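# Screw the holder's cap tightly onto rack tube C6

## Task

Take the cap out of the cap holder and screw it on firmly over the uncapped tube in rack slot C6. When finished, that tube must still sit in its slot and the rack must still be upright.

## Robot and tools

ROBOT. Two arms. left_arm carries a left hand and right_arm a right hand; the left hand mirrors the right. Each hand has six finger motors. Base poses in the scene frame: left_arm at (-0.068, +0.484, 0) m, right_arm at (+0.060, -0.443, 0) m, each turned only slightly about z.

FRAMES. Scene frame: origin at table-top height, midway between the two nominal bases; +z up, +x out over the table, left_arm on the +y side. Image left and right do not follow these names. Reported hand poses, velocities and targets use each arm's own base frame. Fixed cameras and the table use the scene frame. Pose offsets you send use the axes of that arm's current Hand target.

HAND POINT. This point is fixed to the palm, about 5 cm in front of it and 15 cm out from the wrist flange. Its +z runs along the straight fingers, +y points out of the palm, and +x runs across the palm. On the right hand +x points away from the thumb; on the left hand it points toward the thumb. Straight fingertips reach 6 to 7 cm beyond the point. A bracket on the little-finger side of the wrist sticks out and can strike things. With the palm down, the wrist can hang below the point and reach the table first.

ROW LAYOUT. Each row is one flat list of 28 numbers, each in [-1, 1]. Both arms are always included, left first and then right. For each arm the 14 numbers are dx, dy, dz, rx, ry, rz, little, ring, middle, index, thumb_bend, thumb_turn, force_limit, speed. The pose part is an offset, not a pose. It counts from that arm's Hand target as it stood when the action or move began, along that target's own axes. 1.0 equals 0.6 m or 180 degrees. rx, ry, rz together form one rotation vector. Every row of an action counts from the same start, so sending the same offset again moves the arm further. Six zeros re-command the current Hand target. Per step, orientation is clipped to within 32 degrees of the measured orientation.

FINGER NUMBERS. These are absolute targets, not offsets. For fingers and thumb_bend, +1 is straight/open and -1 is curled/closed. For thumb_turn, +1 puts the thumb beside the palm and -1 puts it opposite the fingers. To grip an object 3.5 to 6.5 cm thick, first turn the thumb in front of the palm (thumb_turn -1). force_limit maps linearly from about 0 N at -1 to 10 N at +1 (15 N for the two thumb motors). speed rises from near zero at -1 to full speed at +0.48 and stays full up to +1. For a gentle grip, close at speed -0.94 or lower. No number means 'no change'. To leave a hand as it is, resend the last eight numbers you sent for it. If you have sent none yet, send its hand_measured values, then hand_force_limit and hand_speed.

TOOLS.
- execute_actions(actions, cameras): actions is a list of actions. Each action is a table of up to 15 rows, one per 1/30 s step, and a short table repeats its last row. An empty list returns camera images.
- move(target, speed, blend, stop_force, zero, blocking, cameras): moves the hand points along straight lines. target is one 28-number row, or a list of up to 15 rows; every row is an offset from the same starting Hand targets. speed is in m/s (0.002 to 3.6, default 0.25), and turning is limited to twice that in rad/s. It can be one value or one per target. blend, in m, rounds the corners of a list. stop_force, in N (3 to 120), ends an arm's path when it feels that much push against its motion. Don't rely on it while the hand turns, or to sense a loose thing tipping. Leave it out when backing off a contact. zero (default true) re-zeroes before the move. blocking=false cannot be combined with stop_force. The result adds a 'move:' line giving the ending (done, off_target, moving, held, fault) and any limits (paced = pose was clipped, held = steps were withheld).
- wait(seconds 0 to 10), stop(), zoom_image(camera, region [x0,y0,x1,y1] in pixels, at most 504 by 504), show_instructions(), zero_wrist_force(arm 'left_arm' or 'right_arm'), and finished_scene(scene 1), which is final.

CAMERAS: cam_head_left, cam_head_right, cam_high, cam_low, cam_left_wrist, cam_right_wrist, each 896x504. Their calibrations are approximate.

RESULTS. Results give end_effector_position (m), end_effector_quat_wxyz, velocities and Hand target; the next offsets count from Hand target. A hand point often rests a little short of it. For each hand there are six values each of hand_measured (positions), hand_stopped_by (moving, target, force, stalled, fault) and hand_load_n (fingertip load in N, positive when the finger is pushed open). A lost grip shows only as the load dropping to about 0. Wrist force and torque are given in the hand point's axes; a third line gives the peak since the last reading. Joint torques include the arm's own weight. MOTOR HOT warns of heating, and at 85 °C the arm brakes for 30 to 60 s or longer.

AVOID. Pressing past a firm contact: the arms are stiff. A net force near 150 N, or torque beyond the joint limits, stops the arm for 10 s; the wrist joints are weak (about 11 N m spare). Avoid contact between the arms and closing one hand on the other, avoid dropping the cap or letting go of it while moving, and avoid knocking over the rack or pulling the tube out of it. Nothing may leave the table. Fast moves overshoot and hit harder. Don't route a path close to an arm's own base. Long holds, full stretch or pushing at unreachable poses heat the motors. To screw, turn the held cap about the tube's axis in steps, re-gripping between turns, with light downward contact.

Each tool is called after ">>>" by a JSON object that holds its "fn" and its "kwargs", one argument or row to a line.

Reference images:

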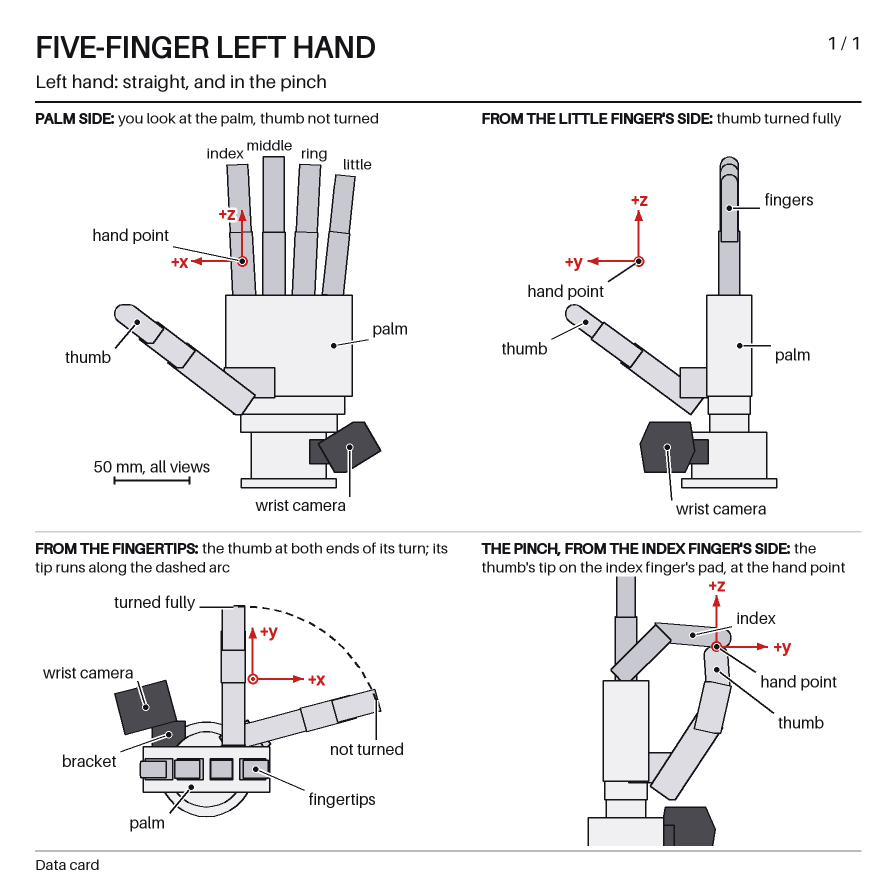

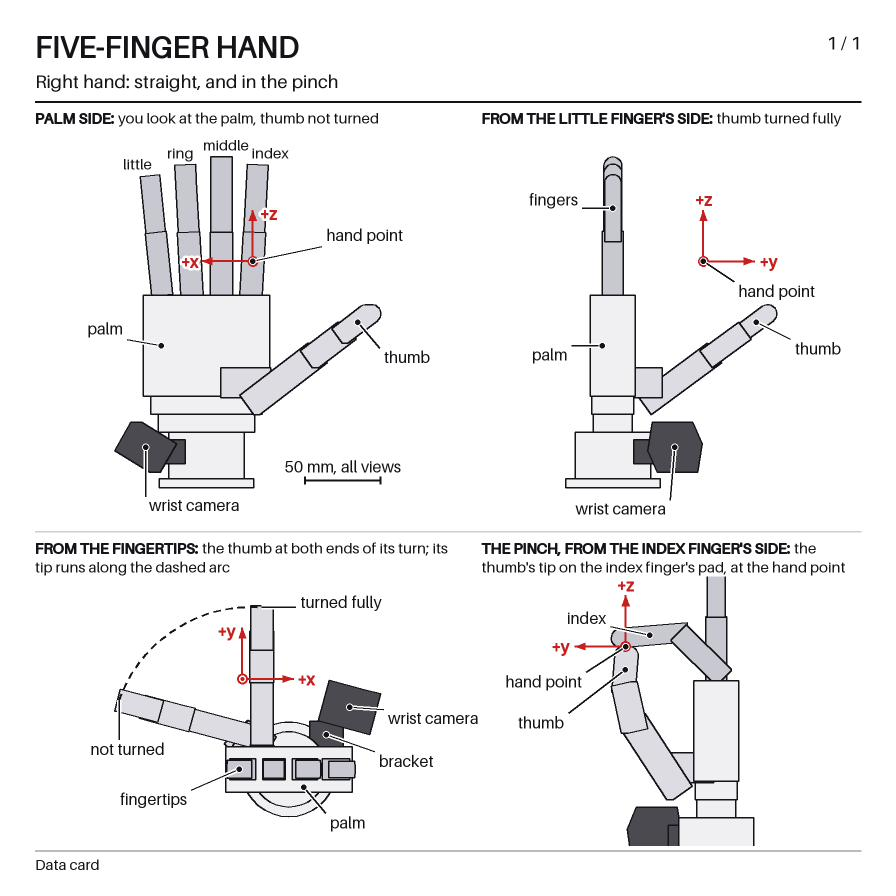

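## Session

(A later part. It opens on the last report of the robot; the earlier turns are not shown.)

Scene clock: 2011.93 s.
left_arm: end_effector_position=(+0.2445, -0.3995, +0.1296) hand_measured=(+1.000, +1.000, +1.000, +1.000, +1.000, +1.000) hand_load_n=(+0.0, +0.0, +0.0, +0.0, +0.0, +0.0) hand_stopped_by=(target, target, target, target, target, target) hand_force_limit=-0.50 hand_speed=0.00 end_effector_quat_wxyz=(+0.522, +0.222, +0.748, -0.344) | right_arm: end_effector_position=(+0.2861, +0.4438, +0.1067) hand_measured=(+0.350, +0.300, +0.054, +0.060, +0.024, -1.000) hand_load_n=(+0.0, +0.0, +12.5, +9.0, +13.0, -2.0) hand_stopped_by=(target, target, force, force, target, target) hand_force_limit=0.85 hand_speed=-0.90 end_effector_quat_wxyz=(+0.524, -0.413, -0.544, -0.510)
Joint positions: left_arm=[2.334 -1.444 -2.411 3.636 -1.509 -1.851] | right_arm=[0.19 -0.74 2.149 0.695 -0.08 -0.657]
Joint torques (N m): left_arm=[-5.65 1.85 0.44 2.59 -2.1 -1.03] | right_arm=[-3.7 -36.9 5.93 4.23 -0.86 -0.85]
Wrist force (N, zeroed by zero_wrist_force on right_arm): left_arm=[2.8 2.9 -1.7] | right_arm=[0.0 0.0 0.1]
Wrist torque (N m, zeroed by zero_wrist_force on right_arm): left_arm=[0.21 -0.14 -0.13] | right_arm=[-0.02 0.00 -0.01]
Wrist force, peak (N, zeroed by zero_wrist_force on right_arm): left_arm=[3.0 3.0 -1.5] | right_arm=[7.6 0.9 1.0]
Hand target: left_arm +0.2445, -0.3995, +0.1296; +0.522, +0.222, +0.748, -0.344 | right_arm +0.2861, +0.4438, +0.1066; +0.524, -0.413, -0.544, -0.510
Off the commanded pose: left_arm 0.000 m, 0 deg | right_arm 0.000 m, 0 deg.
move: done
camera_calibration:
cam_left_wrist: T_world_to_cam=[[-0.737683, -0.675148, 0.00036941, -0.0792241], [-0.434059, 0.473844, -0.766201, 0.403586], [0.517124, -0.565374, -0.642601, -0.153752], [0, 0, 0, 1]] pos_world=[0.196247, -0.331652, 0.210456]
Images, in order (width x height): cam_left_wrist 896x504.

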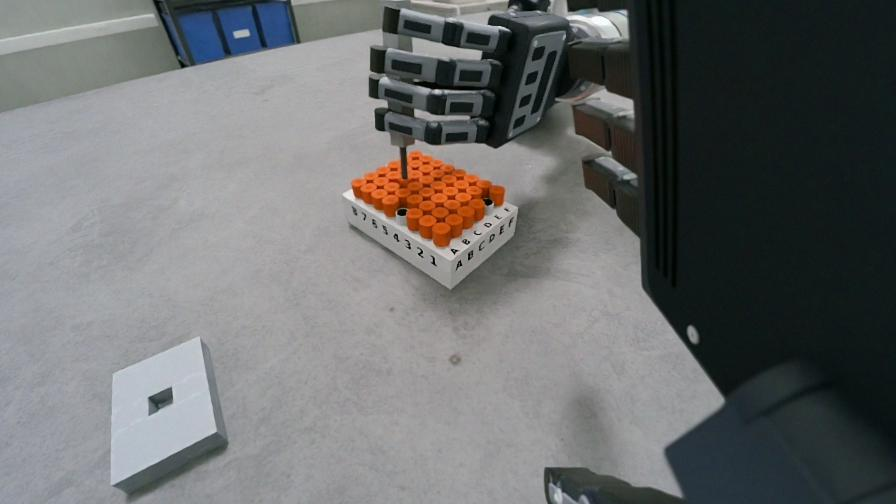

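>>> {"fn": "move", "kwargs": {
  "target": [0,0,0,0,0,0,1,1,1,1,1,1,-0.5,0,0.02478,0.00305,0.00168,0,0,0,0.35,0.3,-0.2,-0.2,0.02,-1,0.85,-0.9],
  "speed": 0.05,
  "cameras": ["cam_left_wrist"]
}}

>>> {"fn": "zoom_image", "kwargs": {
  "camera": "cam_left_wrist",
  "region": [376, 150, 426, 200]
}}

Scene clock: 2019.23 s.
left_arm: end_effector_position=(+0.2445, -0.3995, +0.1296) hand_measured=(+1.000, +1.000, +1.000, +1.000, +1.000, +1.000) hand_load_n=(+0.0, +0.0, +0.0, +0.0, +0.0, +0.0) hand_stopped_by=(target, target, target, target, target, target) hand_force_limit=-0.50 hand_speed=0.00 end_effector_quat_wxyz=(+0.522, +0.222, +0.748, -0.344) | right_arm: end_effector_position=(+0.2861, +0.4437, +0.1217) hand_measured=(+0.350, +0.300, +0.054, +0.060, +0.024, -1.000) hand_load_n=(+0.0, +0.0, +12.0, +9.5, +13.0, -2.0) hand_stopped_by=(target, target, force, force, target, target) hand_force_limit=0.85 hand_speed=-0.90 end_effector_quat_wxyz=(+0.524, -0.413, -0.544, -0.510)
Joint positions: left_arm=[2.334 -1.444 -2.411 3.636 -1.509 -1.851] | right_arm=[0.19 -0.782 2.159 0.726 -0.08 -0.656]
Joint torques (N m): left_arm=[-4.53 0.52 -0.69 2.62 -2.09 -0.86] | right_arm=[-5.02 -14.3 0.35 4.29 0.7 -1.32]
Wrist force (N, zeroed by zero_wrist_force on right_arm): left_arm=[2.9 3.0 -1.6] | right_arm=[0.0 0.1 0.2]
Wrist torque (N m, zeroed by zero_wrist_force on right_arm): left_arm=[0.21 -0.16 -0.13] | right_arm=[0.01 -0.01 0.01]
Wrist force, peak (N, zeroed by zero_wrist_force on right_arm): left_arm=[3.0 3.1 -1.6] | right_arm=[-1.0 0.1 0.1]
Hand target: left_arm +0.2445, -0.3995, +0.1296; +0.522, +0.222, +0.748, -0.344 | right_arm +0.2861, +0.4437, +0.1217; +0.524, -0.413, -0.544, -0.510
Off the commanded pose: left_arm 0.000 m, 0 deg | right_arm 0.000 m, 0 deg.
move: done
camera_calibration:
cam_left_wrist: T_world_to_cam=[[-0.737683, -0.675148, 0.00036941, -0.0792241], [-0.434059, 0.473844, -0.766201, 0.403586], [0.517124, -0.565374, -0.642601, -0.153752], [0, 0, 0, 1]] pos_world=[0.196247, -0.331652, 0.210456]
Images, in order (width x height): cam_left_wrist 896x504.

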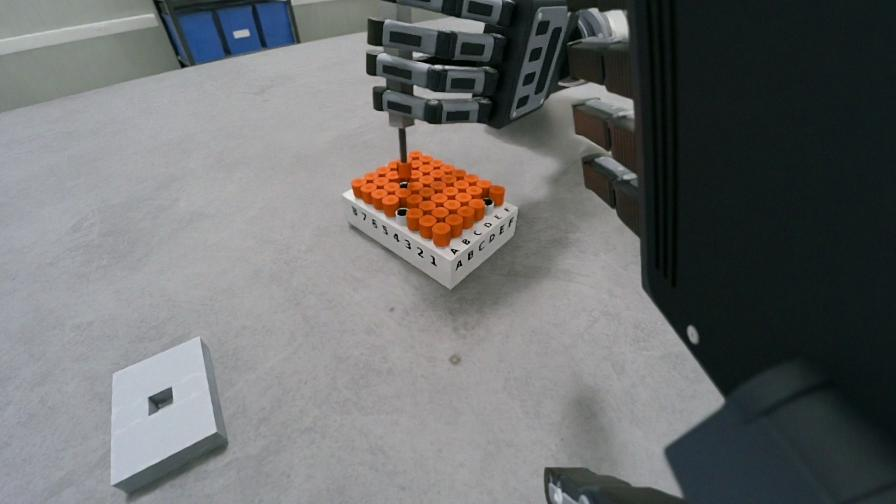

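Scaled by 10.080.

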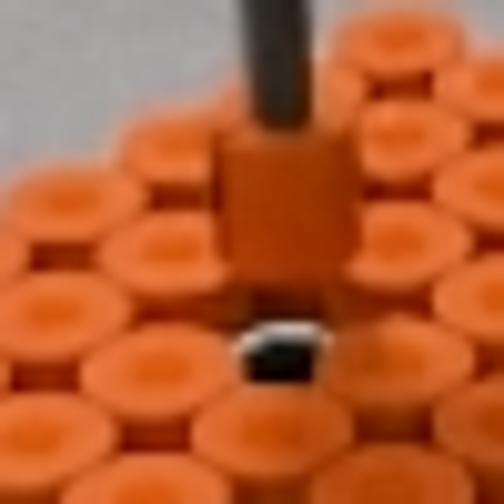

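>>> {"fn": "move", "kwargs": {
  "target": [
    [0,0,0,0,0,0,1,1,1,1,1,1,-0.5,0,0.01652,0.00203,0.00112,0,0,0,0.35,0.3,-0.2,-0.2,0.02,-1,0.85,-0.9],
    [0,0,0,0,0,0,1,1,1,1,1,1,-0.5,0,0.01595,0.00651,0.00145,0.08262,0.01017,0.00558,0.35,0.3,-0.2,-0.2,0.02,-1,0.85,-0.9]
  ],
  "speed": 0.04,
  "cameras": ["cam_left_wrist"]
}}

Scene clock: 2076.43 s.
left_arm: end_effector_position=(+0.2445, -0.3995, +0.1296) hand_measured=(+1.000, +1.000, +1.000, +1.000, +1.000, +1.000) hand_load_n=(+0.0, +0.0, +0.0, +0.0, +0.0, +0.0) hand_stopped_by=(target, target, target, target, target, target) hand_force_limit=-0.50 hand_speed=0.00 end_effector_quat_wxyz=(+0.522, +0.222, +0.748, -0.344) | right_arm: end_effector_position=(+0.2888, +0.4443, +0.1316) hand_measured=(+0.350, +0.300, +0.054, +0.060, +0.024, -1.000) hand_load_n=(+0.0, +0.0, +12.0, +9.0, +13.0, -1.5) hand_stopped_by=(target, target, force, force, target, target) hand_force_limit=0.85 hand_speed=-0.90 end_effector_quat_wxyz=(+0.586, -0.338, -0.593, -0.437)
Joint positions: left_arm=[2.334 -1.444 -2.411 3.636 -1.509 -1.851] | right_arm=[0.161 -1.184 2.149 -0.696 -0.26 1.187]
Joint torques (N m): left_arm=[-5.35 1.67 -1.12 2.51 -2.13 -0.65] | right_arm=[-8.47 -33.13 -0.41 3.22 1.64 -1.43]
Wrist force (N, zeroed by zero_wrist_force on right_arm): left_arm=[2.8 3.1 -1.5] | right_arm=[-0.4 -0.2 0.4]
Wrist torque (N m, zeroed by zero_wrist_force on right_arm): left_arm=[0.21 -0.14 -0.14] | right_arm=[-0.02 0.02 -0.01]
Wrist force, peak (N, zeroed by zero_wrist_force on right_arm): left_arm=[3.1 3.1 -1.6] | right_arm=[-0.8 -0.2 0.0]
Hand target: left_arm +0.2445, -0.3995, +0.1296; +0.522, +0.222, +0.748, -0.344 | right_arm +0.2887, +0.4443, +0.1317; +0.586, -0.338, -0.593, -0.437
Off the commanded pose: left_arm 0.000 m, 0 deg | right_arm 0.000 m, 0 deg.
move: done
camera_calibration:
cam_left_wrist: T_world_to_cam=[[-0.737683, -0.675148, 0.00036941, -0.0792241], [-0.434059, 0.473844, -0.766201, 0.403586], [0.517124, -0.565374, -0.642601, -0.153752], [0, 0, 0, 1]] pos_world=[0.196247, -0.331652, 0.210456]
Images, in order (width x height): cam_left_wrist 896x504.

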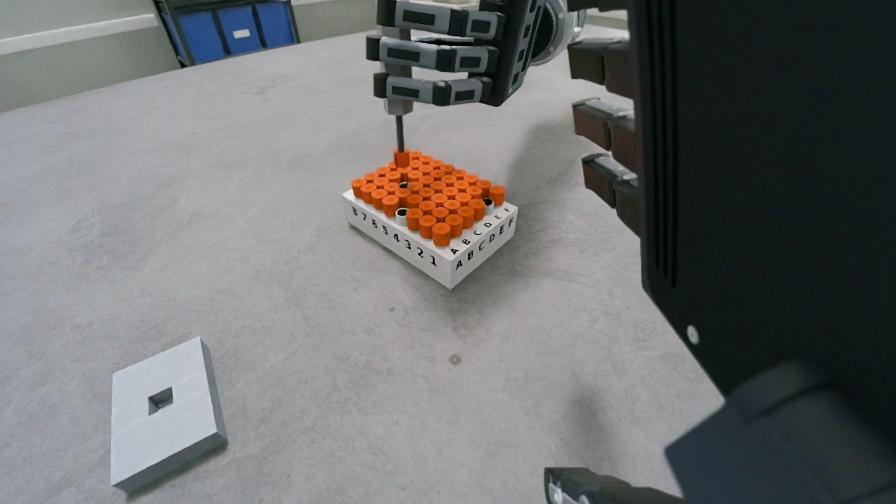

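>>> {"fn": "move", "kwargs": {
  "target": [0,0,0,0,0,0,1,1,1,1,1,1,-0.5,0,0.00022,0.00058,0.00153,0.00051,-0.00525,0.0019,0.35,0.3,-0.2,-0.2,0.02,-1,0.85,-0.9],
  "speed": 0.05
}}

>>> {"fn": "move", "kwargs": {
  "target": [
    [0,0,0,0,0,0,1,1,1,1,1,1,-0.5,0,0,0.00808,0.00334,0.1653,0.01937,0.00865,0.35,0.3,-0.2,-0.2,0.02,-1,0.85,-0.9],
    [0,0,0,0,0,0,1,1,1,1,1,1,-0.5,0,0.00018,0.01235,0.01198,0.3306,0.03873,0.0173,0.35,0.3,-0.2,-0.2,0.02,-1,0.85,-0.9],
    [0,0,0,0,0,0,1,1,1,1,1,1,-0.5,0,0.00089,0.01072,0.0233,0.4959,0.0581,0.02595,0.35,0.3,-0.2,-0.2,0.02,-1,0.85,-0.9],
    [0,0,0,0,0,0,1,1,1,1,1,1,-0.5,0,0.00192,0.0054,0.0314,0.61712,0.0723,0.0323,0.35,0.3,-0.2,-0.2,0.02,-1,0.85,-0.9]
  ],
  "speed": 0.15,
  "blend": 0.005,
  "cameras": ["cam_left_wrist", "cam_head_right"]
}}

Scene clock: 2085.90 s.
left_arm: end_effector_position=(+0.2445, -0.3995, +0.1296) hand_measured=(+1.000, +1.000, +1.000, +1.000, +1.000, +1.000) hand_load_n=(+0.0, +0.0, -0.5, +0.0, +0.0, +0.0) hand_stopped_by=(target, target, target, target, target, target) hand_force_limit=-0.50 hand_speed=0.00 end_effector_quat_wxyz=(+0.522, +0.222, +0.748, -0.344) | right_arm: end_effector_position=(+0.2886, +0.4453, +0.1320) hand_measured=(+0.350, +0.300, +0.054, +0.060, +0.024, -1.000) hand_load_n=(+0.0, +0.0, +12.0, +9.5, +13.0, -2.0) hand_stopped_by=(target, target, force, force, target, target) hand_force_limit=0.85 hand_speed=-0.90 end_effector_quat_wxyz=(+0.582, -0.343, -0.597, -0.432)
Joint positions: left_arm=[2.334 -1.444 -2.411 3.636 -1.509 -1.851] | right_arm=[0.164 -1.208 2.161 -0.744 -0.253 1.251]
Joint torques (N m): left_arm=[-5.37 1.35 -1.14 2.62 -2.2 -0.79] | right_arm=[0.22 -15.14 -12.88 3.09 -1.62 -1.18]
Wrist force (N, zeroed by zero_wrist_force on right_arm): left_arm=[3.1 2.7 -1.5] | right_arm=[-0.5 -0.3 0.4]
Wrist torque (N m, zeroed by zero_wrist_force on right_arm): left_arm=[0.17 -0.17 -0.11] | right_arm=[-0.03 0.02 -0.01]
Wrist force, peak (N, zeroed by zero_wrist_force on right_arm): left_arm=[3.1 3.2 -1.4] | right_arm=[-0.4 -0.4 0.5]
Hand target: left_arm +0.2445, -0.3995, +0.1296; +0.522, +0.222, +0.748, -0.344 | right_arm +0.2887, +0.4453, +0.1319; +0.582, -0.343, -0.597, -0.432
Off the commanded pose: left_arm 0.000 m, 0 deg | right_arm 0.000 m, 0 deg.
move: done

Scene clock: 2092.87 s.
left_arm: end_effector_position=(+0.2445, -0.3995, +0.1296) hand_measured=(+1.000, +1.000, +1.000, +1.000, +1.000, +1.000) hand_load_n=(+0.0, +0.0, +0.0, +0.0, +0.0, +0.0) hand_stopped_by=(target, target, target, target, target, target) hand_force_limit=-0.50 hand_speed=0.00 end_effector_quat_wxyz=(+0.522, +0.222, +0.748, -0.344) | right_arm: end_effector_position=(+0.2840, +0.4637, +0.1342) hand_measured=(+0.350, +0.300, +0.054, +0.060, +0.024, -1.000) hand_load_n=(+0.0, +0.0, +12.5, +9.5, +13.0, -2.0) hand_stopped_by=(target, target, force, force, target, target) hand_force_limit=0.85 hand_speed=-0.90 end_effector_quat_wxyz=(+0.684, +0.303, -0.618, +0.241)
Joint positions: left_arm=[2.334 -1.444 -2.411 3.636 -1.509 -1.851] | right_arm=[0.699 -0.391 0.596 -0.153 -1.667 1.459]
Joint torques (N m): left_arm=[-5.28 3.1 -0.84 2.4 -2.16 -0.99] | right_arm=[-4.92 -79.03 -10.28 -0.11 -0.23 -0.6]
Wrist force (N, zeroed by zero_wrist_force on right_arm): left_arm=[2.9 3.0 -1.5] | right_arm=[-0.4 0.2 0.0]
Wrist torque (N m, zeroed by zero_wrist_force on right_arm): left_arm=[0.20 -0.14 -0.13] | right_arm=[0.06 -0.01 0.01]
Wrist force, peak (N, zeroed by zero_wrist_force on right_arm): left_arm=[3.0 3.1 -1.5] | right_arm=[-0.2 -0.8 0.5]
Hand target: left_arm +0.2445, -0.3995, +0.1296; +0.522, +0.222, +0.748, -0.344 | right_arm +0.2840, +0.4637, +0.1344; +0.684, +0.303, -0.618, +0.241
Off the commanded pose: left_arm 0.000 m, 0 deg | right_arm 0.000 m, 0 deg.
move: done
camera_calibration:
cam_left_wrist: T_world_to_cam=[[-0.737683, -0.675148, 0.00036941, -0.0792241], [-0.434059, 0.473844, -0.766201, 0.403586], [0.517124, -0.565374, -0.642601, -0.153752], [0, 0, 0, 1]] pos_world=[0.196247, -0.331652, 0.210456]
Images, in order (width x height): cam_head_right 896x504, cam_left_wrist 896x504.

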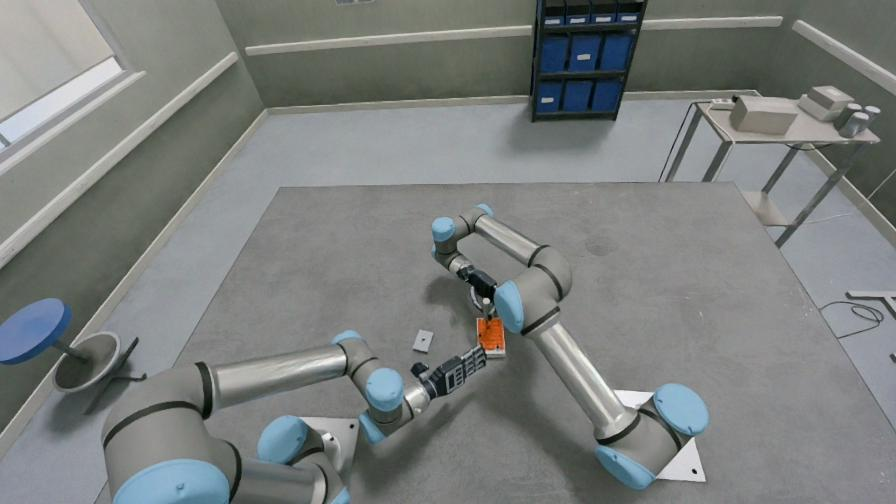

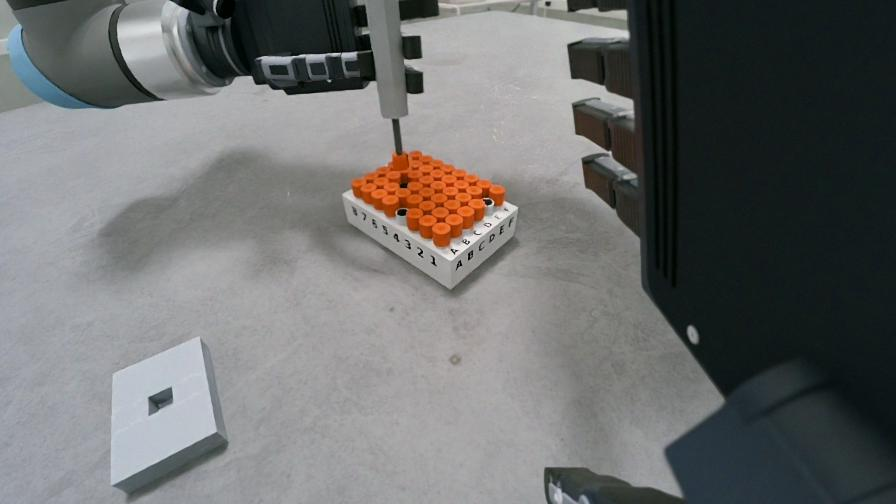

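>>> {"fn": "zoom_image", "kwargs": {
  "camera": "cam_left_wrist",
  "region": [376, 145, 426, 195]
}}

>>> {"fn": "zoom_image", "kwargs": {
  "camera": "cam_left_wrist",
  "region": [330, 0, 470, 180]
}}

Scaled by 10.080.

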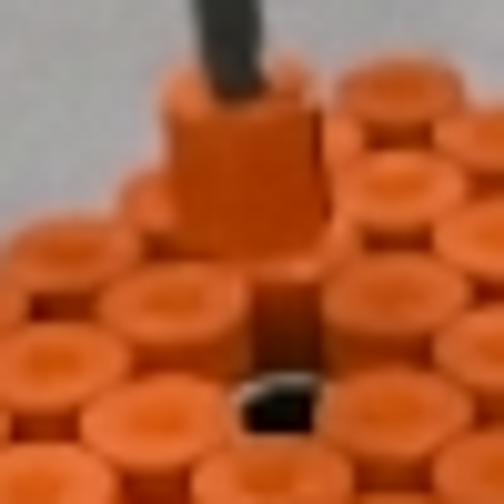

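Scaled by 2.800.

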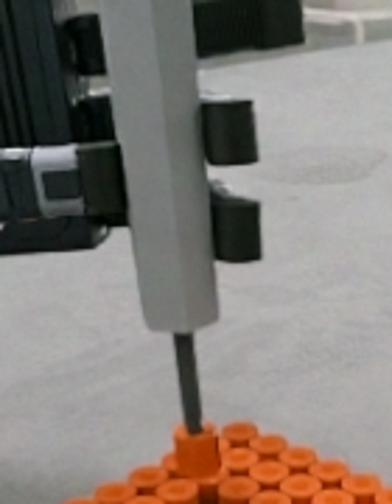

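>>> {"fn": "move", "kwargs": {
  "target": [0,0,0,0,0,0,1,1,1,1,1,1,-0.5,0,-0.01825,-0.00216,0.00054,0,0,0,0.35,0.3,-0.2,-0.2,0.02,-1,0.85,-0.9],
  "speed": 0.05,
  "cameras": ["cam_left_wrist", "cam_head_left", "cam_head_right"]
}}

>>> {"fn": "zoom_image", "kwargs": {
  "camera": "cam_left_wrist",
  "region": [376, 150, 426, 200]
}}

>>> {"fn": "zoom_image", "kwargs": {
  "camera": "cam_head_left",
  "region": [484, 300, 524, 340]
}}

Scene clock: 2102.93 s.
left_arm: end_effector_position=(+0.2445, -0.3995, +0.1296) hand_measured=(+1.000, +1.000, +1.000, +1.000, +1.000, +1.000) hand_load_n=(+0.0, +0.0, +0.0, +0.0, +0.0, +0.0) hand_stopped_by=(target, target, target, target, target, target) hand_force_limit=-0.50 hand_speed=0.00 end_effector_quat_wxyz=(+0.522, +0.222, +0.748, -0.344) | right_arm: end_effector_position=(+0.2834, +0.4630, +0.1232) hand_measured=(+0.350, +0.300, +0.054, +0.060, +0.024, -1.000) hand_load_n=(+0.0, +0.0, +12.5, +9.5, +12.5, -2.0) hand_stopped_by=(target, target, force, force, target, target) hand_force_limit=0.85 hand_speed=-0.90 end_effector_quat_wxyz=(+0.684, +0.303, -0.618, +0.241)
Joint positions: left_arm=[2.334 -1.444 -2.411 3.636 -1.509 -1.851] | right_arm=[0.699 -0.385 0.612 -0.176 -1.667 1.459]
Joint torques (N m): left_arm=[-5.51 2.59 -0.36 2.39 -2.06 -0.98] | right_arm=[-9.13 -46.46 -25.35 4.35 -1.61 -0.7]
Wrist force (N, zeroed by zero_wrist_force on right_arm): left_arm=[2.9 2.9 -1.3] | right_arm=[-0.1 0.0 0.0]
Wrist torque (N m, zeroed by zero_wrist_force on right_arm): left_arm=[0.18 -0.14 -0.13] | right_arm=[0.02 -0.01 0.00]
Wrist force, peak (N, zeroed by zero_wrist_force on right_arm): left_arm=[3.0 3.1 -1.5] | right_arm=[-0.7 0.1 0.4]
Hand target: left_arm +0.2445, -0.3995, +0.1296; +0.522, +0.222, +0.748, -0.344 | right_arm +0.2834, +0.4630, +0.1234; +0.684, +0.303, -0.618, +0.241
Off the commanded pose: left_arm 0.000 m, 0 deg | right_arm 0.000 m, 0 deg.
move: done
camera_calibration:
cam_left_wrist: T_world_to_cam=[[-0.737683, -0.675148, 0.00036941, -0.0792241], [-0.434059, 0.473844, -0.766201, 0.403586], [0.517124, -0.565374, -0.642601, -0.153752], [0, 0, 0, 1]] pos_world=[0.196247, -0.331652, 0.210456]
Images, in order (width x height): cam_head_left 896x504, cam_head_right 896x504, cam_left_wrist 896x504.

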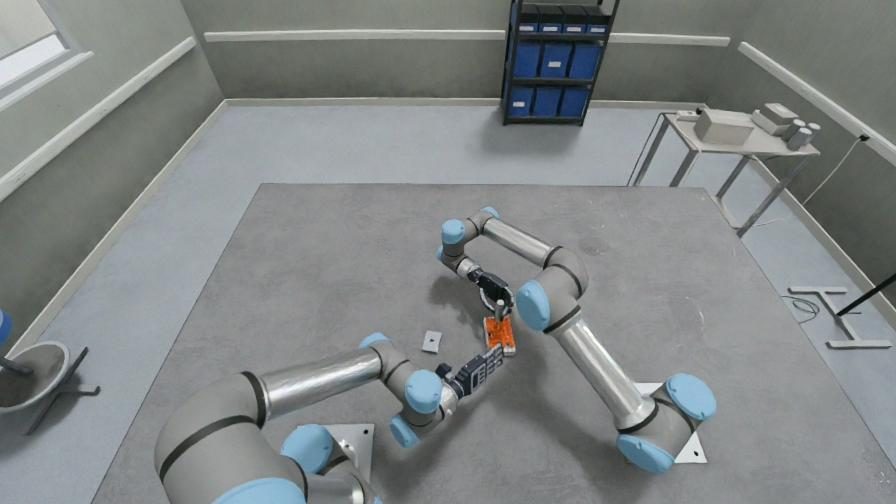

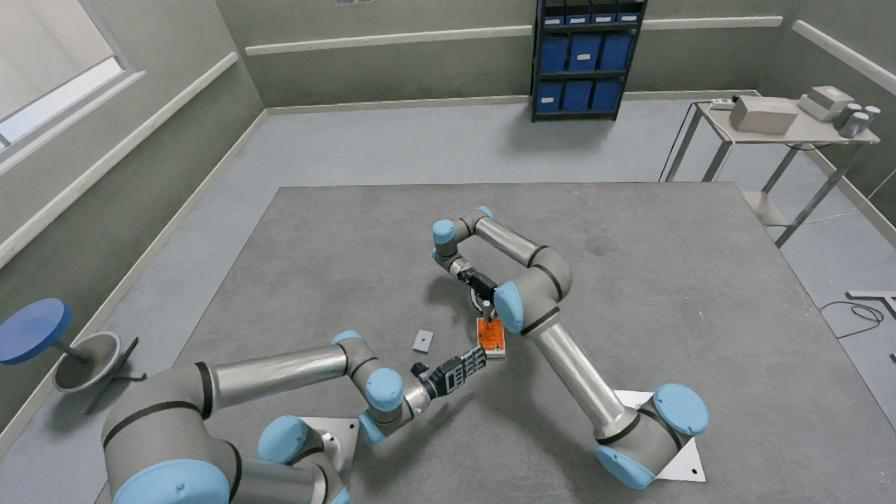

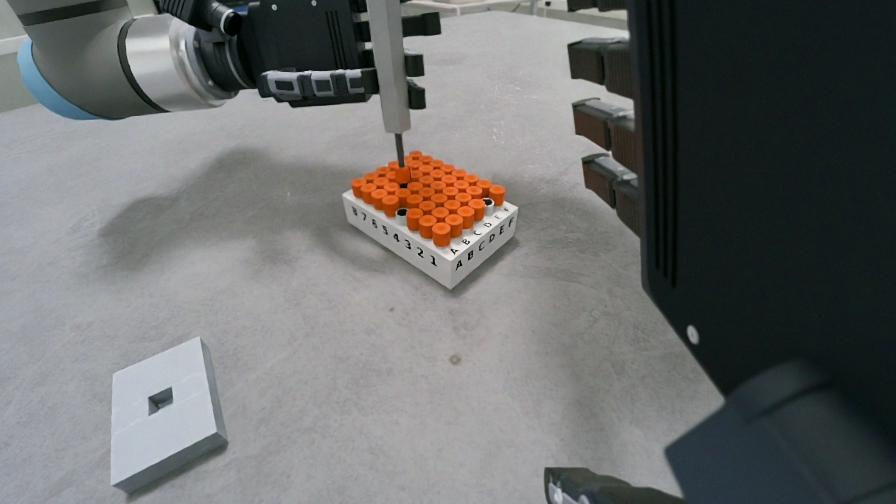

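Scaled by 10.080.

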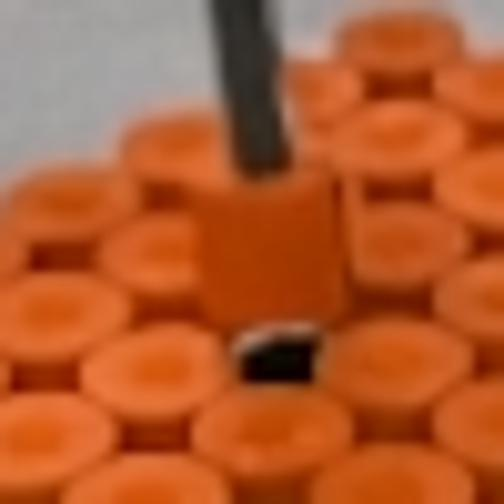

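Scaled by 12.600.

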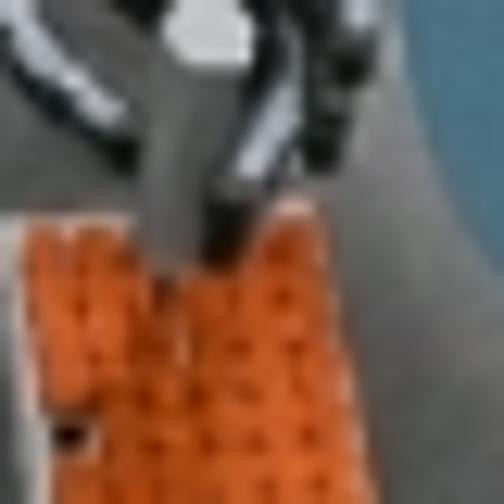

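>>> {"fn": "zoom_image", "kwargs": {
  "camera": "cam_head_left",
  "region": [484, 308, 516, 340]
}}

>>> {"fn": "zoom_image", "kwargs": {
  "camera": "cam_head_right",
  "region": [472, 300, 512, 340]
}}

Scaled by 15.750.

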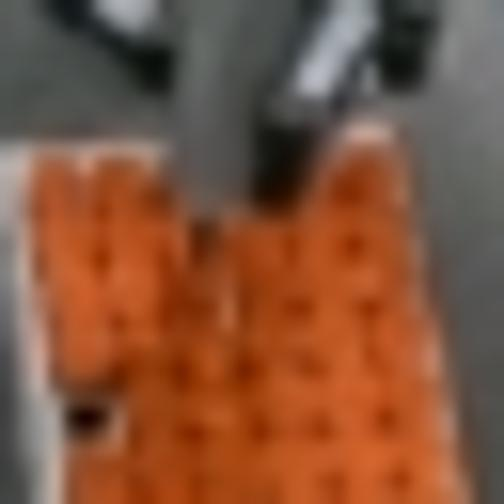

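Scaled by 12.600.

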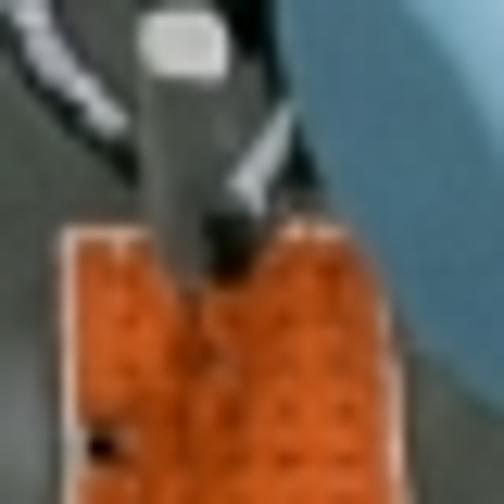

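>>> {"fn": "move", "kwargs": {
  "target": [0,0,0,0,0,0,1,1,1,1,1,1,-0.5,0,0.00043,-0.00383,-0.00001,0,0,0,0.35,0.3,-0.2,-0.2,0.02,-1,0.85,-0.9],
  "speed": 0.05
}}

>>> {"fn": "move", "kwargs": {
  "target": [0,0,0,0,0,0,1,1,1,1,1,1,-0.5,0,-0.00826,-0.00097,-0.00044,0,0,0,0.35,0.3,-0.2,-0.2,0.02,-1,0.85,-0.9],
  "speed": 0.004,
  "stop_force": 3,
  "cameras": ["cam_left_wrist"]
}}

>>> {"fn": "zoom_image", "kwargs": {
  "camera": "cam_left_wrist",
  "region": [376, 150, 426, 200]
}}

Scene clock: 2111.80 s.
left_arm: end_effector_position=(+0.2445, -0.3995, +0.1296) hand_measured=(+1.000, +1.000, +1.000, +1.000, +1.000, +1.000) hand_load_n=(+0.0, +0.0, +0.0, +0.0, +0.0, +0.0) hand_stopped_by=(target, target, target, target, target, target) hand_force_limit=-0.50 hand_speed=0.00 end_effector_quat_wxyz=(+0.522, +0.222, +0.748, -0.344) | right_arm: end_effector_position=(+0.2851, +0.4614, +0.1234) hand_measured=(+0.350, +0.300, +0.054, +0.060, +0.024, -1.000) hand_load_n=(+0.0, +0.0, +12.5, +9.0, +13.0, -2.0) hand_stopped_by=(target, target, force, force, target, target) hand_force_limit=0.85 hand_speed=-0.90 end_effector_quat_wxyz=(+0.684, +0.303, -0.618, +0.241)
Joint positions: left_arm=[2.334 -1.444 -2.411 3.636 -1.509 -1.851] | right_arm=[0.696 -0.385 0.613 -0.176 -1.67 1.459]
Joint torques (N m): left_arm=[-3.85 2.79 -1.11 2.47 -2.19 -0.86] | right_arm=[-7.6 -77.72 -4.38 -0.59 -0.89 1.27]
Wrist force (N, zeroed by zero_wrist_force on right_arm): left_arm=[2.9 3.0 -1.5] | right_arm=[-0.1 0.0 0.1]
Wrist torque (N m, zeroed by zero_wrist_force on right_arm): left_arm=[0.20 -0.14 -0.13] | right_arm=[0.04 -0.04 0.01]
Wrist force, peak (N, zeroed by zero_wrist_force on right_arm): left_arm=[3.2 3.1 -1.4] | right_arm=[-0.6 0.0 0.2]
Hand target: left_arm +0.2445, -0.3995, +0.1296; +0.522, +0.222, +0.748, -0.344 | right_arm +0.2851, +0.4614, +0.1234; +0.684, +0.303, -0.618, +0.241
Off the commanded pose: left_arm 0.000 m, 0 deg | right_arm 0.000 m, 0 deg.
move: done

Scene clock: 2113.63 s.
left_arm: end_effector_position=(+0.2445, -0.3995, +0.1296) hand_measured=(+1.000, +1.000, +1.000, +1.000, +1.000, +1.000) hand_load_n=(+0.0, +0.0, +0.0, +0.0, +0.0, +0.0) hand_stopped_by=(target, target, target, target, target, target) hand_force_limit=-0.50 hand_speed=0.00 end_effector_quat_wxyz=(+0.522, +0.222, +0.748, -0.344) | right_arm: end_effector_position=(+0.2851, +0.4614, +0.1192) hand_measured=(+0.350, +0.300, +0.054, +0.060, +0.024, -1.000) hand_load_n=(+0.0, +0.0, +12.5, +9.0, +13.0, -2.5) hand_stopped_by=(target, target, force, force, target, target) hand_force_limit=0.85 hand_speed=-0.90 end_effector_quat_wxyz=(+0.684, +0.303, -0.618, +0.241)
Joint positions: left_arm=[2.334 -1.444 -2.411 3.636 -1.509 -1.851] | right_arm=[0.696 -0.381 0.616 -0.183 -1.67 1.459]
Joint torques (N m): left_arm=[-5.41 3.68 -1.99 2.34 -2.33 -0.88] | right_arm=[1.16 -60.49 -24.85 2.63 2.05 1.19]
Wrist force (N, zeroed by zero_wrist_force on right_arm): left_arm=[2.8 2.9 -1.5] | right_arm=[5.1 0.7 0.9]
Wrist torque (N m, zeroed by zero_wrist_force on right_arm): left_arm=[0.19 -0.14 -0.13] | right_arm=[0.03 0.06 0.02]
Wrist force, peak (N, zeroed by zero_wrist_force on right_arm): left_arm=[3.1 3.1 -1.5] | right_arm=[5.4 0.7 1.4]
Hand target: left_arm +0.2445, -0.3995, +0.1296; +0.522, +0.222, +0.748, -0.344 | right_arm +0.2851, +0.4614, +0.1193; +0.684, +0.303, -0.618, +0.241 (not the last commanded pose)
Off the commanded pose: left_arm 0.000 m, 0 deg | right_arm 0.001 m, 0 deg.
move: contact (right_arm)
camera_calibration:
cam_left_wrist: T_world_to_cam=[[-0.737683, -0.675148, 0.00036941, -0.0792241], [-0.434059, 0.473844, -0.766201, 0.403586], [0.517124, -0.565374, -0.642601, -0.153752], [0, 0, 0, 1]] pos_world=[0.196247, -0.331652, 0.210456]
Images, in order (width x height): cam_left_wrist 896x504.

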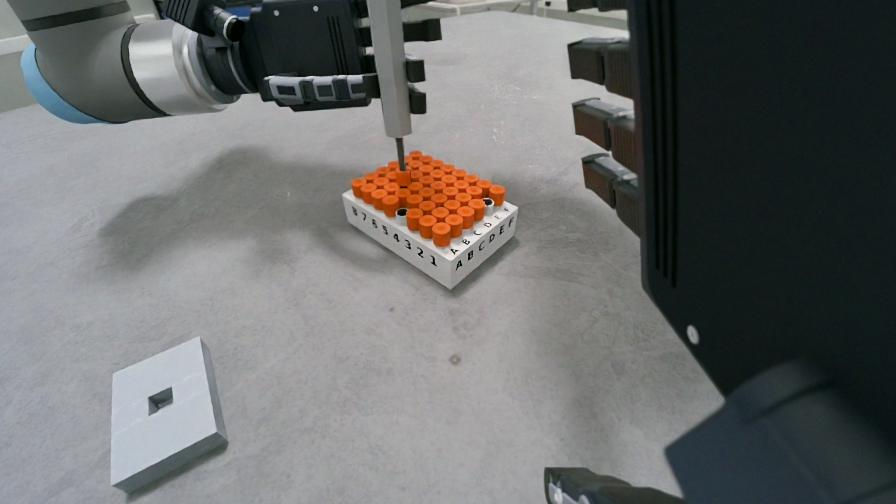

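Scaled by 10.080.

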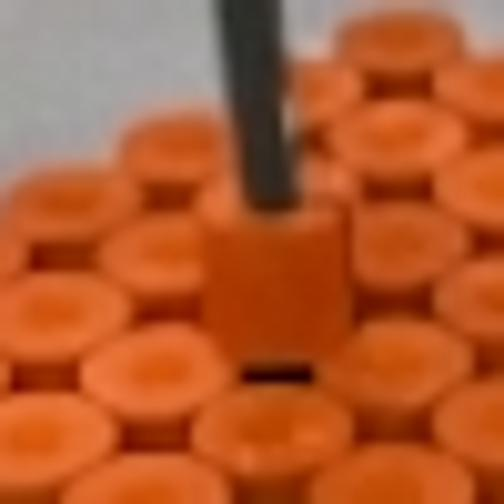

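>>> {"fn": "move", "kwargs": {
  "target": [
    [0,0,0,0,0,0,1,1,1,1,1,1,-0.5,0,0.00248,0.00029,0.00013,0,0,0,0.35,0.3,-0.2,-0.2,0.02,-1,0.85,-0.9],
    [0,0,0,0,0,0,1,1,1,1,1,1,-0.5,0,0.00311,-0.0046,-0.00095,0,0,0,0.35,0.3,-0.2,-0.2,0.02,-1,0.85,-0.9]
  ],
  "speed": 0.05
}}

>>> {"fn": "move", "kwargs": {
  "target": [0,0,0,0,0,0,1,1,1,1,1,1,-0.5,0,-0.00991,-0.00117,-0.00053,0,0,0,0.35,0.3,-0.2,-0.2,0.02,-1,0.85,-0.9],
  "speed": 0.004,
  "stop_force": 3,
  "cameras": ["cam_left_wrist"]
}}

>>> {"fn": "zoom_image", "kwargs": {
  "camera": "cam_left_wrist",
  "region": [376, 150, 426, 200]
}}

Scene clock: 2120.30 s.
left_arm: end_effector_position=(+0.2445, -0.3995, +0.1296) hand_measured=(+1.000, +1.000, +1.000, +1.000, +1.000, +1.000) hand_load_n=(+0.0, +0.0, +0.0, +0.0, +0.0, +0.0) hand_stopped_by=(target, target, target, target, target, target) hand_force_limit=-0.50 hand_speed=0.00 end_effector_quat_wxyz=(+0.522, +0.222, +0.748, -0.344) | right_arm: end_effector_position=(+0.2878, +0.4597, +0.1210) hand_measured=(+0.350, +0.300, +0.054, +0.060, +0.024, -1.000) hand_load_n=(+0.0, +0.0, +12.5, +9.0, +13.0, -2.0) hand_stopped_by=(target, target, force, force, target, target) hand_force_limit=0.85 hand_speed=-0.90 end_effector_quat_wxyz=(+0.684, +0.303, -0.618, +0.241)
Joint positions: left_arm=[2.334 -1.444 -2.411 3.636 -1.509 -1.851] | right_arm=[0.692 -0.381 0.611 -0.178 -1.674 1.46]
Joint torques (N m): left_arm=[-4.78 4.25 -0.87 2.45 -2.17 -0.82] | right_arm=[9.45 -33.6 -5.21 2.01 1.88 1.35]
Wrist force (N, zeroed by zero_wrist_force on right_arm): left_arm=[3.0 3.0 -1.4] | right_arm=[-0.3 0.2 0.2]
Wrist torque (N m, zeroed by zero_wrist_force on right_arm): left_arm=[0.19 -0.16 -0.13] | right_arm=[0.05 -0.01 0.01]
Wrist force, peak (N, zeroed by zero_wrist_force on right_arm): left_arm=[3.1 3.0 -1.7] | right_arm=[5.3 0.9 1.0]
Hand target: left_arm +0.2445, -0.3995, +0.1296; +0.522, +0.222, +0.748, -0.344 | right_arm +0.2876, +0.4598, +0.1208; +0.684, +0.303, -0.618, +0.241
Off the commanded pose: left_arm 0.000 m, 0 deg | right_arm 0.000 m, 0 deg.
move: done

Scene clock: 2122.40 s.
left_arm: end_effector_position=(+0.2445, -0.3995, +0.1296) hand_measured=(+1.000, +1.000, +1.000, +1.000, +1.000, +1.000) hand_load_n=(+0.0, +0.0, +0.0, +0.0, +0.0, +0.0) hand_stopped_by=(target, target, target, target, target, target) hand_force_limit=-0.50 hand_speed=0.00 end_effector_quat_wxyz=(+0.522, +0.222, +0.748, -0.344) | right_arm: end_effector_position=(+0.2877, +0.4598, +0.1148) hand_measured=(+0.350, +0.300, +0.054, +0.060, +0.024, -1.000) hand_load_n=(+0.0, +0.0, +12.5, +9.0, +13.0, -2.0) hand_stopped_by=(target, target, force, force, target, target) hand_force_limit=0.85 hand_speed=-0.90 end_effector_quat_wxyz=(+0.684, +0.303, -0.618, +0.241)
Joint positions: left_arm=[2.334 -1.444 -2.411 3.636 -1.509 -1.851] | right_arm=[0.692 -0.375 0.616 -0.188 -1.674 1.46]
Joint torques (N m): left_arm=[-5.4 3.42 -1.38 2.49 -2.1 -0.95] | right_arm=[6.95 -41.36 -9.84 2.31 0.97 -1.29]
Wrist force (N, zeroed by zero_wrist_force on right_arm): left_arm=[2.9 3.0 -1.6] | right_arm=[0.0 0.0 0.2]
Wrist torque (N m, zeroed by zero_wrist_force on right_arm): left_arm=[0.21 -0.15 -0.13] | right_arm=[0.01 -0.03 0.01]
Wrist force, peak (N, zeroed by zero_wrist_force on right_arm): left_arm=[3.0 3.1 -1.6] | right_arm=[-0.6 0.1 0.2]
Hand target: left_arm +0.2445, -0.3995, +0.1296; +0.522, +0.222, +0.748, -0.344 | right_arm +0.2877, +0.4598, +0.1148; +0.684, +0.303, -0.618, +0.241
Off the commanded pose: left_arm 0.000 m, 0 deg | right_arm 0.000 m, 0 deg.
move: done
camera_calibration:
cam_left_wrist: T_world_to_cam=[[-0.737683, -0.675148, 0.00036941, -0.0792241], [-0.434059, 0.473844, -0.766201, 0.403586], [0.517124, -0.565374, -0.642601, -0.153752], [0, 0, 0, 1]] pos_world=[0.196247, -0.331652, 0.210456]
Images, in order (width x height): cam_left_wrist 896x504.

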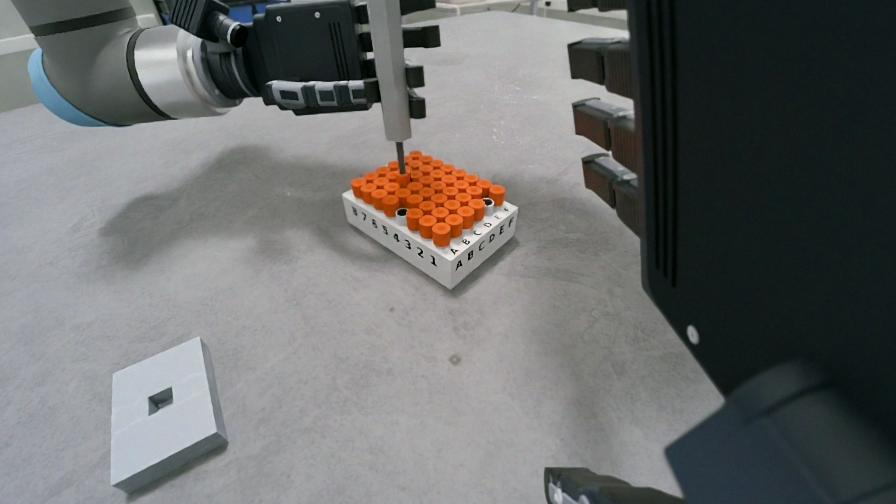

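Scaled by 10.080.

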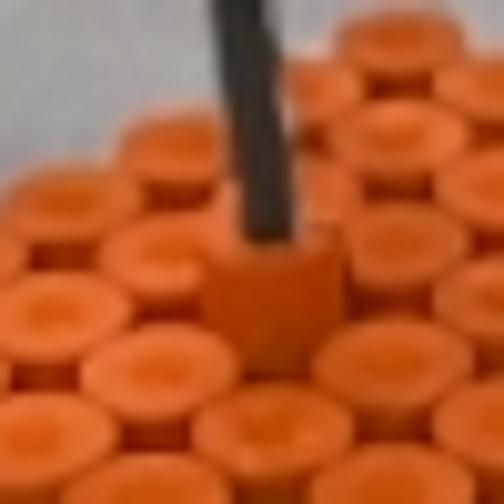

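>>> {"fn": "move", "kwargs": {
  "target": [0,0,0,0,0,0,1,1,1,1,1,1,-0.5,0,-0.01652,-0.00195,-0.00088,0,0,0,0.35,0.3,-0.2,-0.2,0.02,-1,0.85,-0.9],
  "speed": 0.006,
  "stop_force": 3,
  "cameras": ["cam_left_wrist"]
}}

>>> {"fn": "zoom_image", "kwargs": {
  "camera": "cam_left_wrist",
  "region": [376, 160, 426, 200]
}}

>>> {"fn": "zoom_image", "kwargs": {
  "camera": "cam_left_wrist",
  "region": [330, 0, 470, 180]
}}

Scene clock: 2126.53 s.
left_arm: end_effector_position=(+0.2445, -0.3995, +0.1296) hand_measured=(+1.000, +1.000, +1.000, +1.000, +1.000, +1.000) hand_load_n=(+0.0, +0.0, +0.0, +0.0, +0.0, +0.0) hand_stopped_by=(target, target, target, target, target, target) hand_force_limit=-0.50 hand_speed=0.00 end_effector_quat_wxyz=(+0.522, +0.222, +0.748, -0.344) | right_arm: end_effector_position=(+0.2877, +0.4598, +0.1085) hand_measured=(+0.350, +0.300, +0.054, +0.060, +0.024, -1.000) hand_load_n=(+0.0, +0.0, +12.5, +9.0, +13.0, -2.5) hand_stopped_by=(target, target, force, force, target, target) hand_force_limit=0.85 hand_speed=-0.90 end_effector_quat_wxyz=(+0.684, +0.303, -0.618, +0.241)
Joint positions: left_arm=[2.334 -1.444 -2.411 3.636 -1.509 -1.851] | right_arm=[0.692 -0.369 0.62 -0.198 -1.674 1.46]
Joint torques (N m): left_arm=[-5.42 3.31 -0.13 2.42 -2.18 -0.88] | right_arm=[2.91 -70.35 -26.24 2.73 -0.45 -1.2]
Wrist force (N, zeroed by zero_wrist_force on right_arm): left_arm=[3.0 2.9 -1.5] | right_arm=[4.8 0.6 0.2]
Wrist torque (N m, zeroed by zero_wrist_force on right_arm): left_arm=[0.19 -0.16 -0.12] | right_arm=[0.04 0.02 0.03]
Wrist force, peak (N, zeroed by zero_wrist_force on right_arm): left_arm=[3.0 3.1 -1.7] | right_arm=[6.3 0.7 0.5]
Hand target: left_arm +0.2445, -0.3995, +0.1296; +0.522, +0.222, +0.748, -0.344 | right_arm +0.2877, +0.4598, +0.1085; +0.684, +0.303, -0.618, +0.241 (not the last commanded pose)
Off the commanded pose: left_arm 0.000 m, 0 deg | right_arm 0.004 m, 0 deg.
move: contact (right_arm)
camera_calibration:
cam_left_wrist: T_world_to_cam=[[-0.737683, -0.675148, 0.00036941, -0.0792241], [-0.434059, 0.473844, -0.766201, 0.403586], [0.517124, -0.565374, -0.642601, -0.153752], [0, 0, 0, 1]] pos_world=[0.196247, -0.331652, 0.210456]
Images, in order (width x height): cam_left_wrist 896x504.

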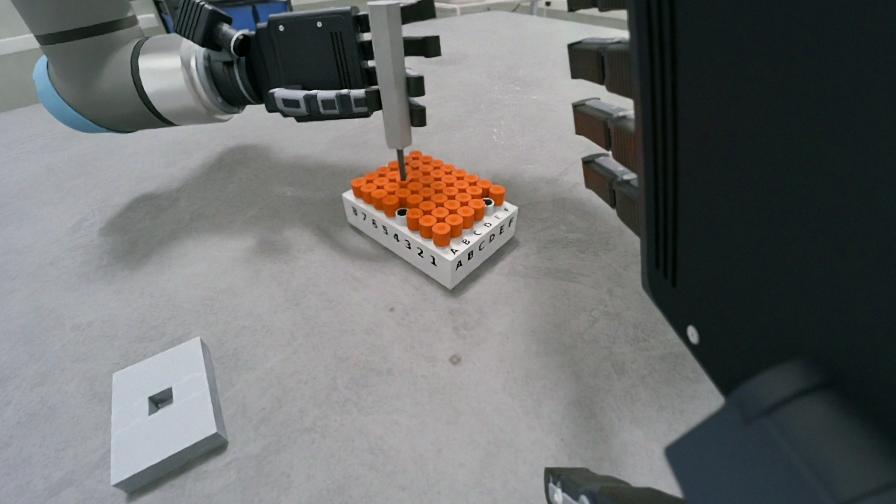

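Scaled by 10.080.

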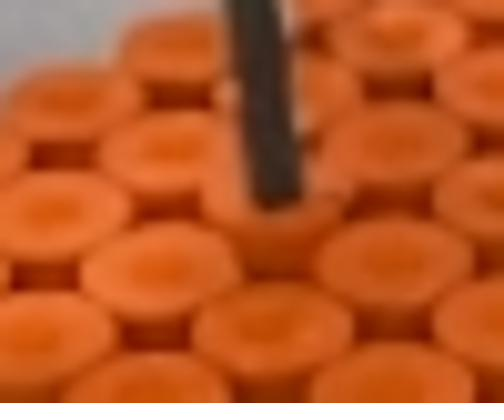

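Scaled by 2.800.

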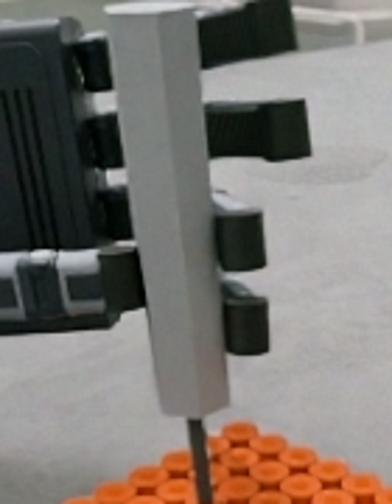

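>>> {"fn": "move", "kwargs": {
  "target": [0,0,0,0,0,0,1,1,1,1,1,1,-0.5,0,0.00035,0.00003,0.00167,0.00067,-0.00572,-0.00003,0.35,0.3,-0.2,-0.2,0.02,-1,0.85,-0.9],
  "speed": 0.05,
  "cameras": ["cam_left_wrist"]
}}

>>> {"fn": "zoom_image", "kwargs": {
  "camera": "cam_left_wrist",
  "region": [330, 0, 470, 180]
}}

Scene clock: 2130.67 s.
left_arm: end_effector_position=(+0.2445, -0.3995, +0.1296) hand_measured=(+1.000, +1.000, +1.000, +1.000, +1.000, +1.000) hand_load_n=(+0.0, +0.0, +0.0, +0.0, +0.0, +0.0) hand_stopped_by=(target, target, target, target, target, target) hand_force_limit=-0.50 hand_speed=0.00 end_effector_quat_wxyz=(+0.522, +0.222, +0.748, -0.344) | right_arm: end_effector_position=(+0.2869, +0.4591, +0.1088) hand_measured=(+0.350, +0.300, +0.054, +0.060, +0.024, -1.000) hand_load_n=(+0.0, +0.0, +12.5, +8.5, +13.0, -2.5) hand_stopped_by=(target, target, force, force, target, target) hand_force_limit=0.85 hand_speed=-0.90 end_effector_quat_wxyz=(+0.678, +0.306, -0.624, +0.239)
Joint positions: left_arm=[2.334 -1.444 -2.411 3.636 -1.509 -1.851] | right_arm=[0.692 -0.386 0.641 -0.221 -1.674 1.458]
Joint torques (N m): left_arm=[-5.46 3.55 -0.29 2.13 -2.08 -0.77] | right_arm=[-7.2 -43.48 -26.68 3.04 -1.6 -0.83]
Wrist force (N, zeroed by zero_wrist_force on right_arm): left_arm=[3.0 2.8 -1.3] | right_arm=[4.1 0.5 0.2]
Wrist torque (N m, zeroed by zero_wrist_force on right_arm): left_arm=[0.16 -0.15 -0.12] | right_arm=[0.04 0.04 0.14]
Wrist force, peak (N, zeroed by zero_wrist_force on right_arm): left_arm=[3.1 3.1 -1.6] | right_arm=[5.5 0.7 0.6]
Hand target: left_arm +0.2445, -0.3995, +0.1296; +0.522, +0.222, +0.748, -0.344 | right_arm +0.2870, +0.4591, +0.1087; +0.678, +0.306, -0.624, +0.239
Off the commanded pose: left_arm 0.000 m, 0 deg | right_arm 0.000 m, 0 deg.
move: done
camera_calibration:
cam_left_wrist: T_world_to_cam=[[-0.737683, -0.675148, 0.00036941, -0.0792241], [-0.434059, 0.473844, -0.766201, 0.403586], [0.517124, -0.565374, -0.642601, -0.153752], [0, 0, 0, 1]] pos_world=[0.196247, -0.331652, 0.210456]
Images, in order (width x height): cam_left_wrist 896x504.

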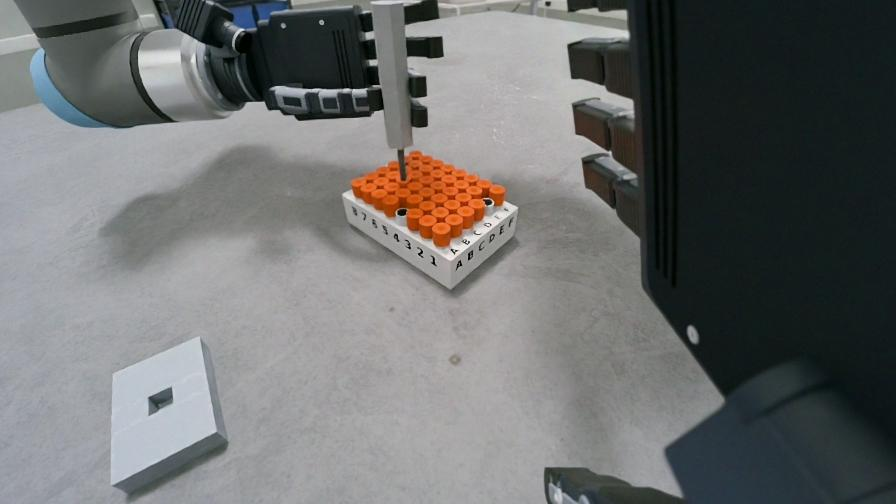

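Scaled by 2.800.

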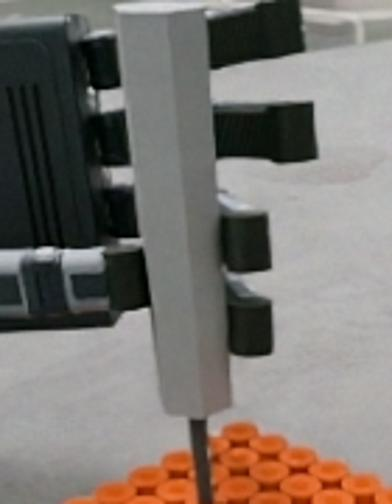

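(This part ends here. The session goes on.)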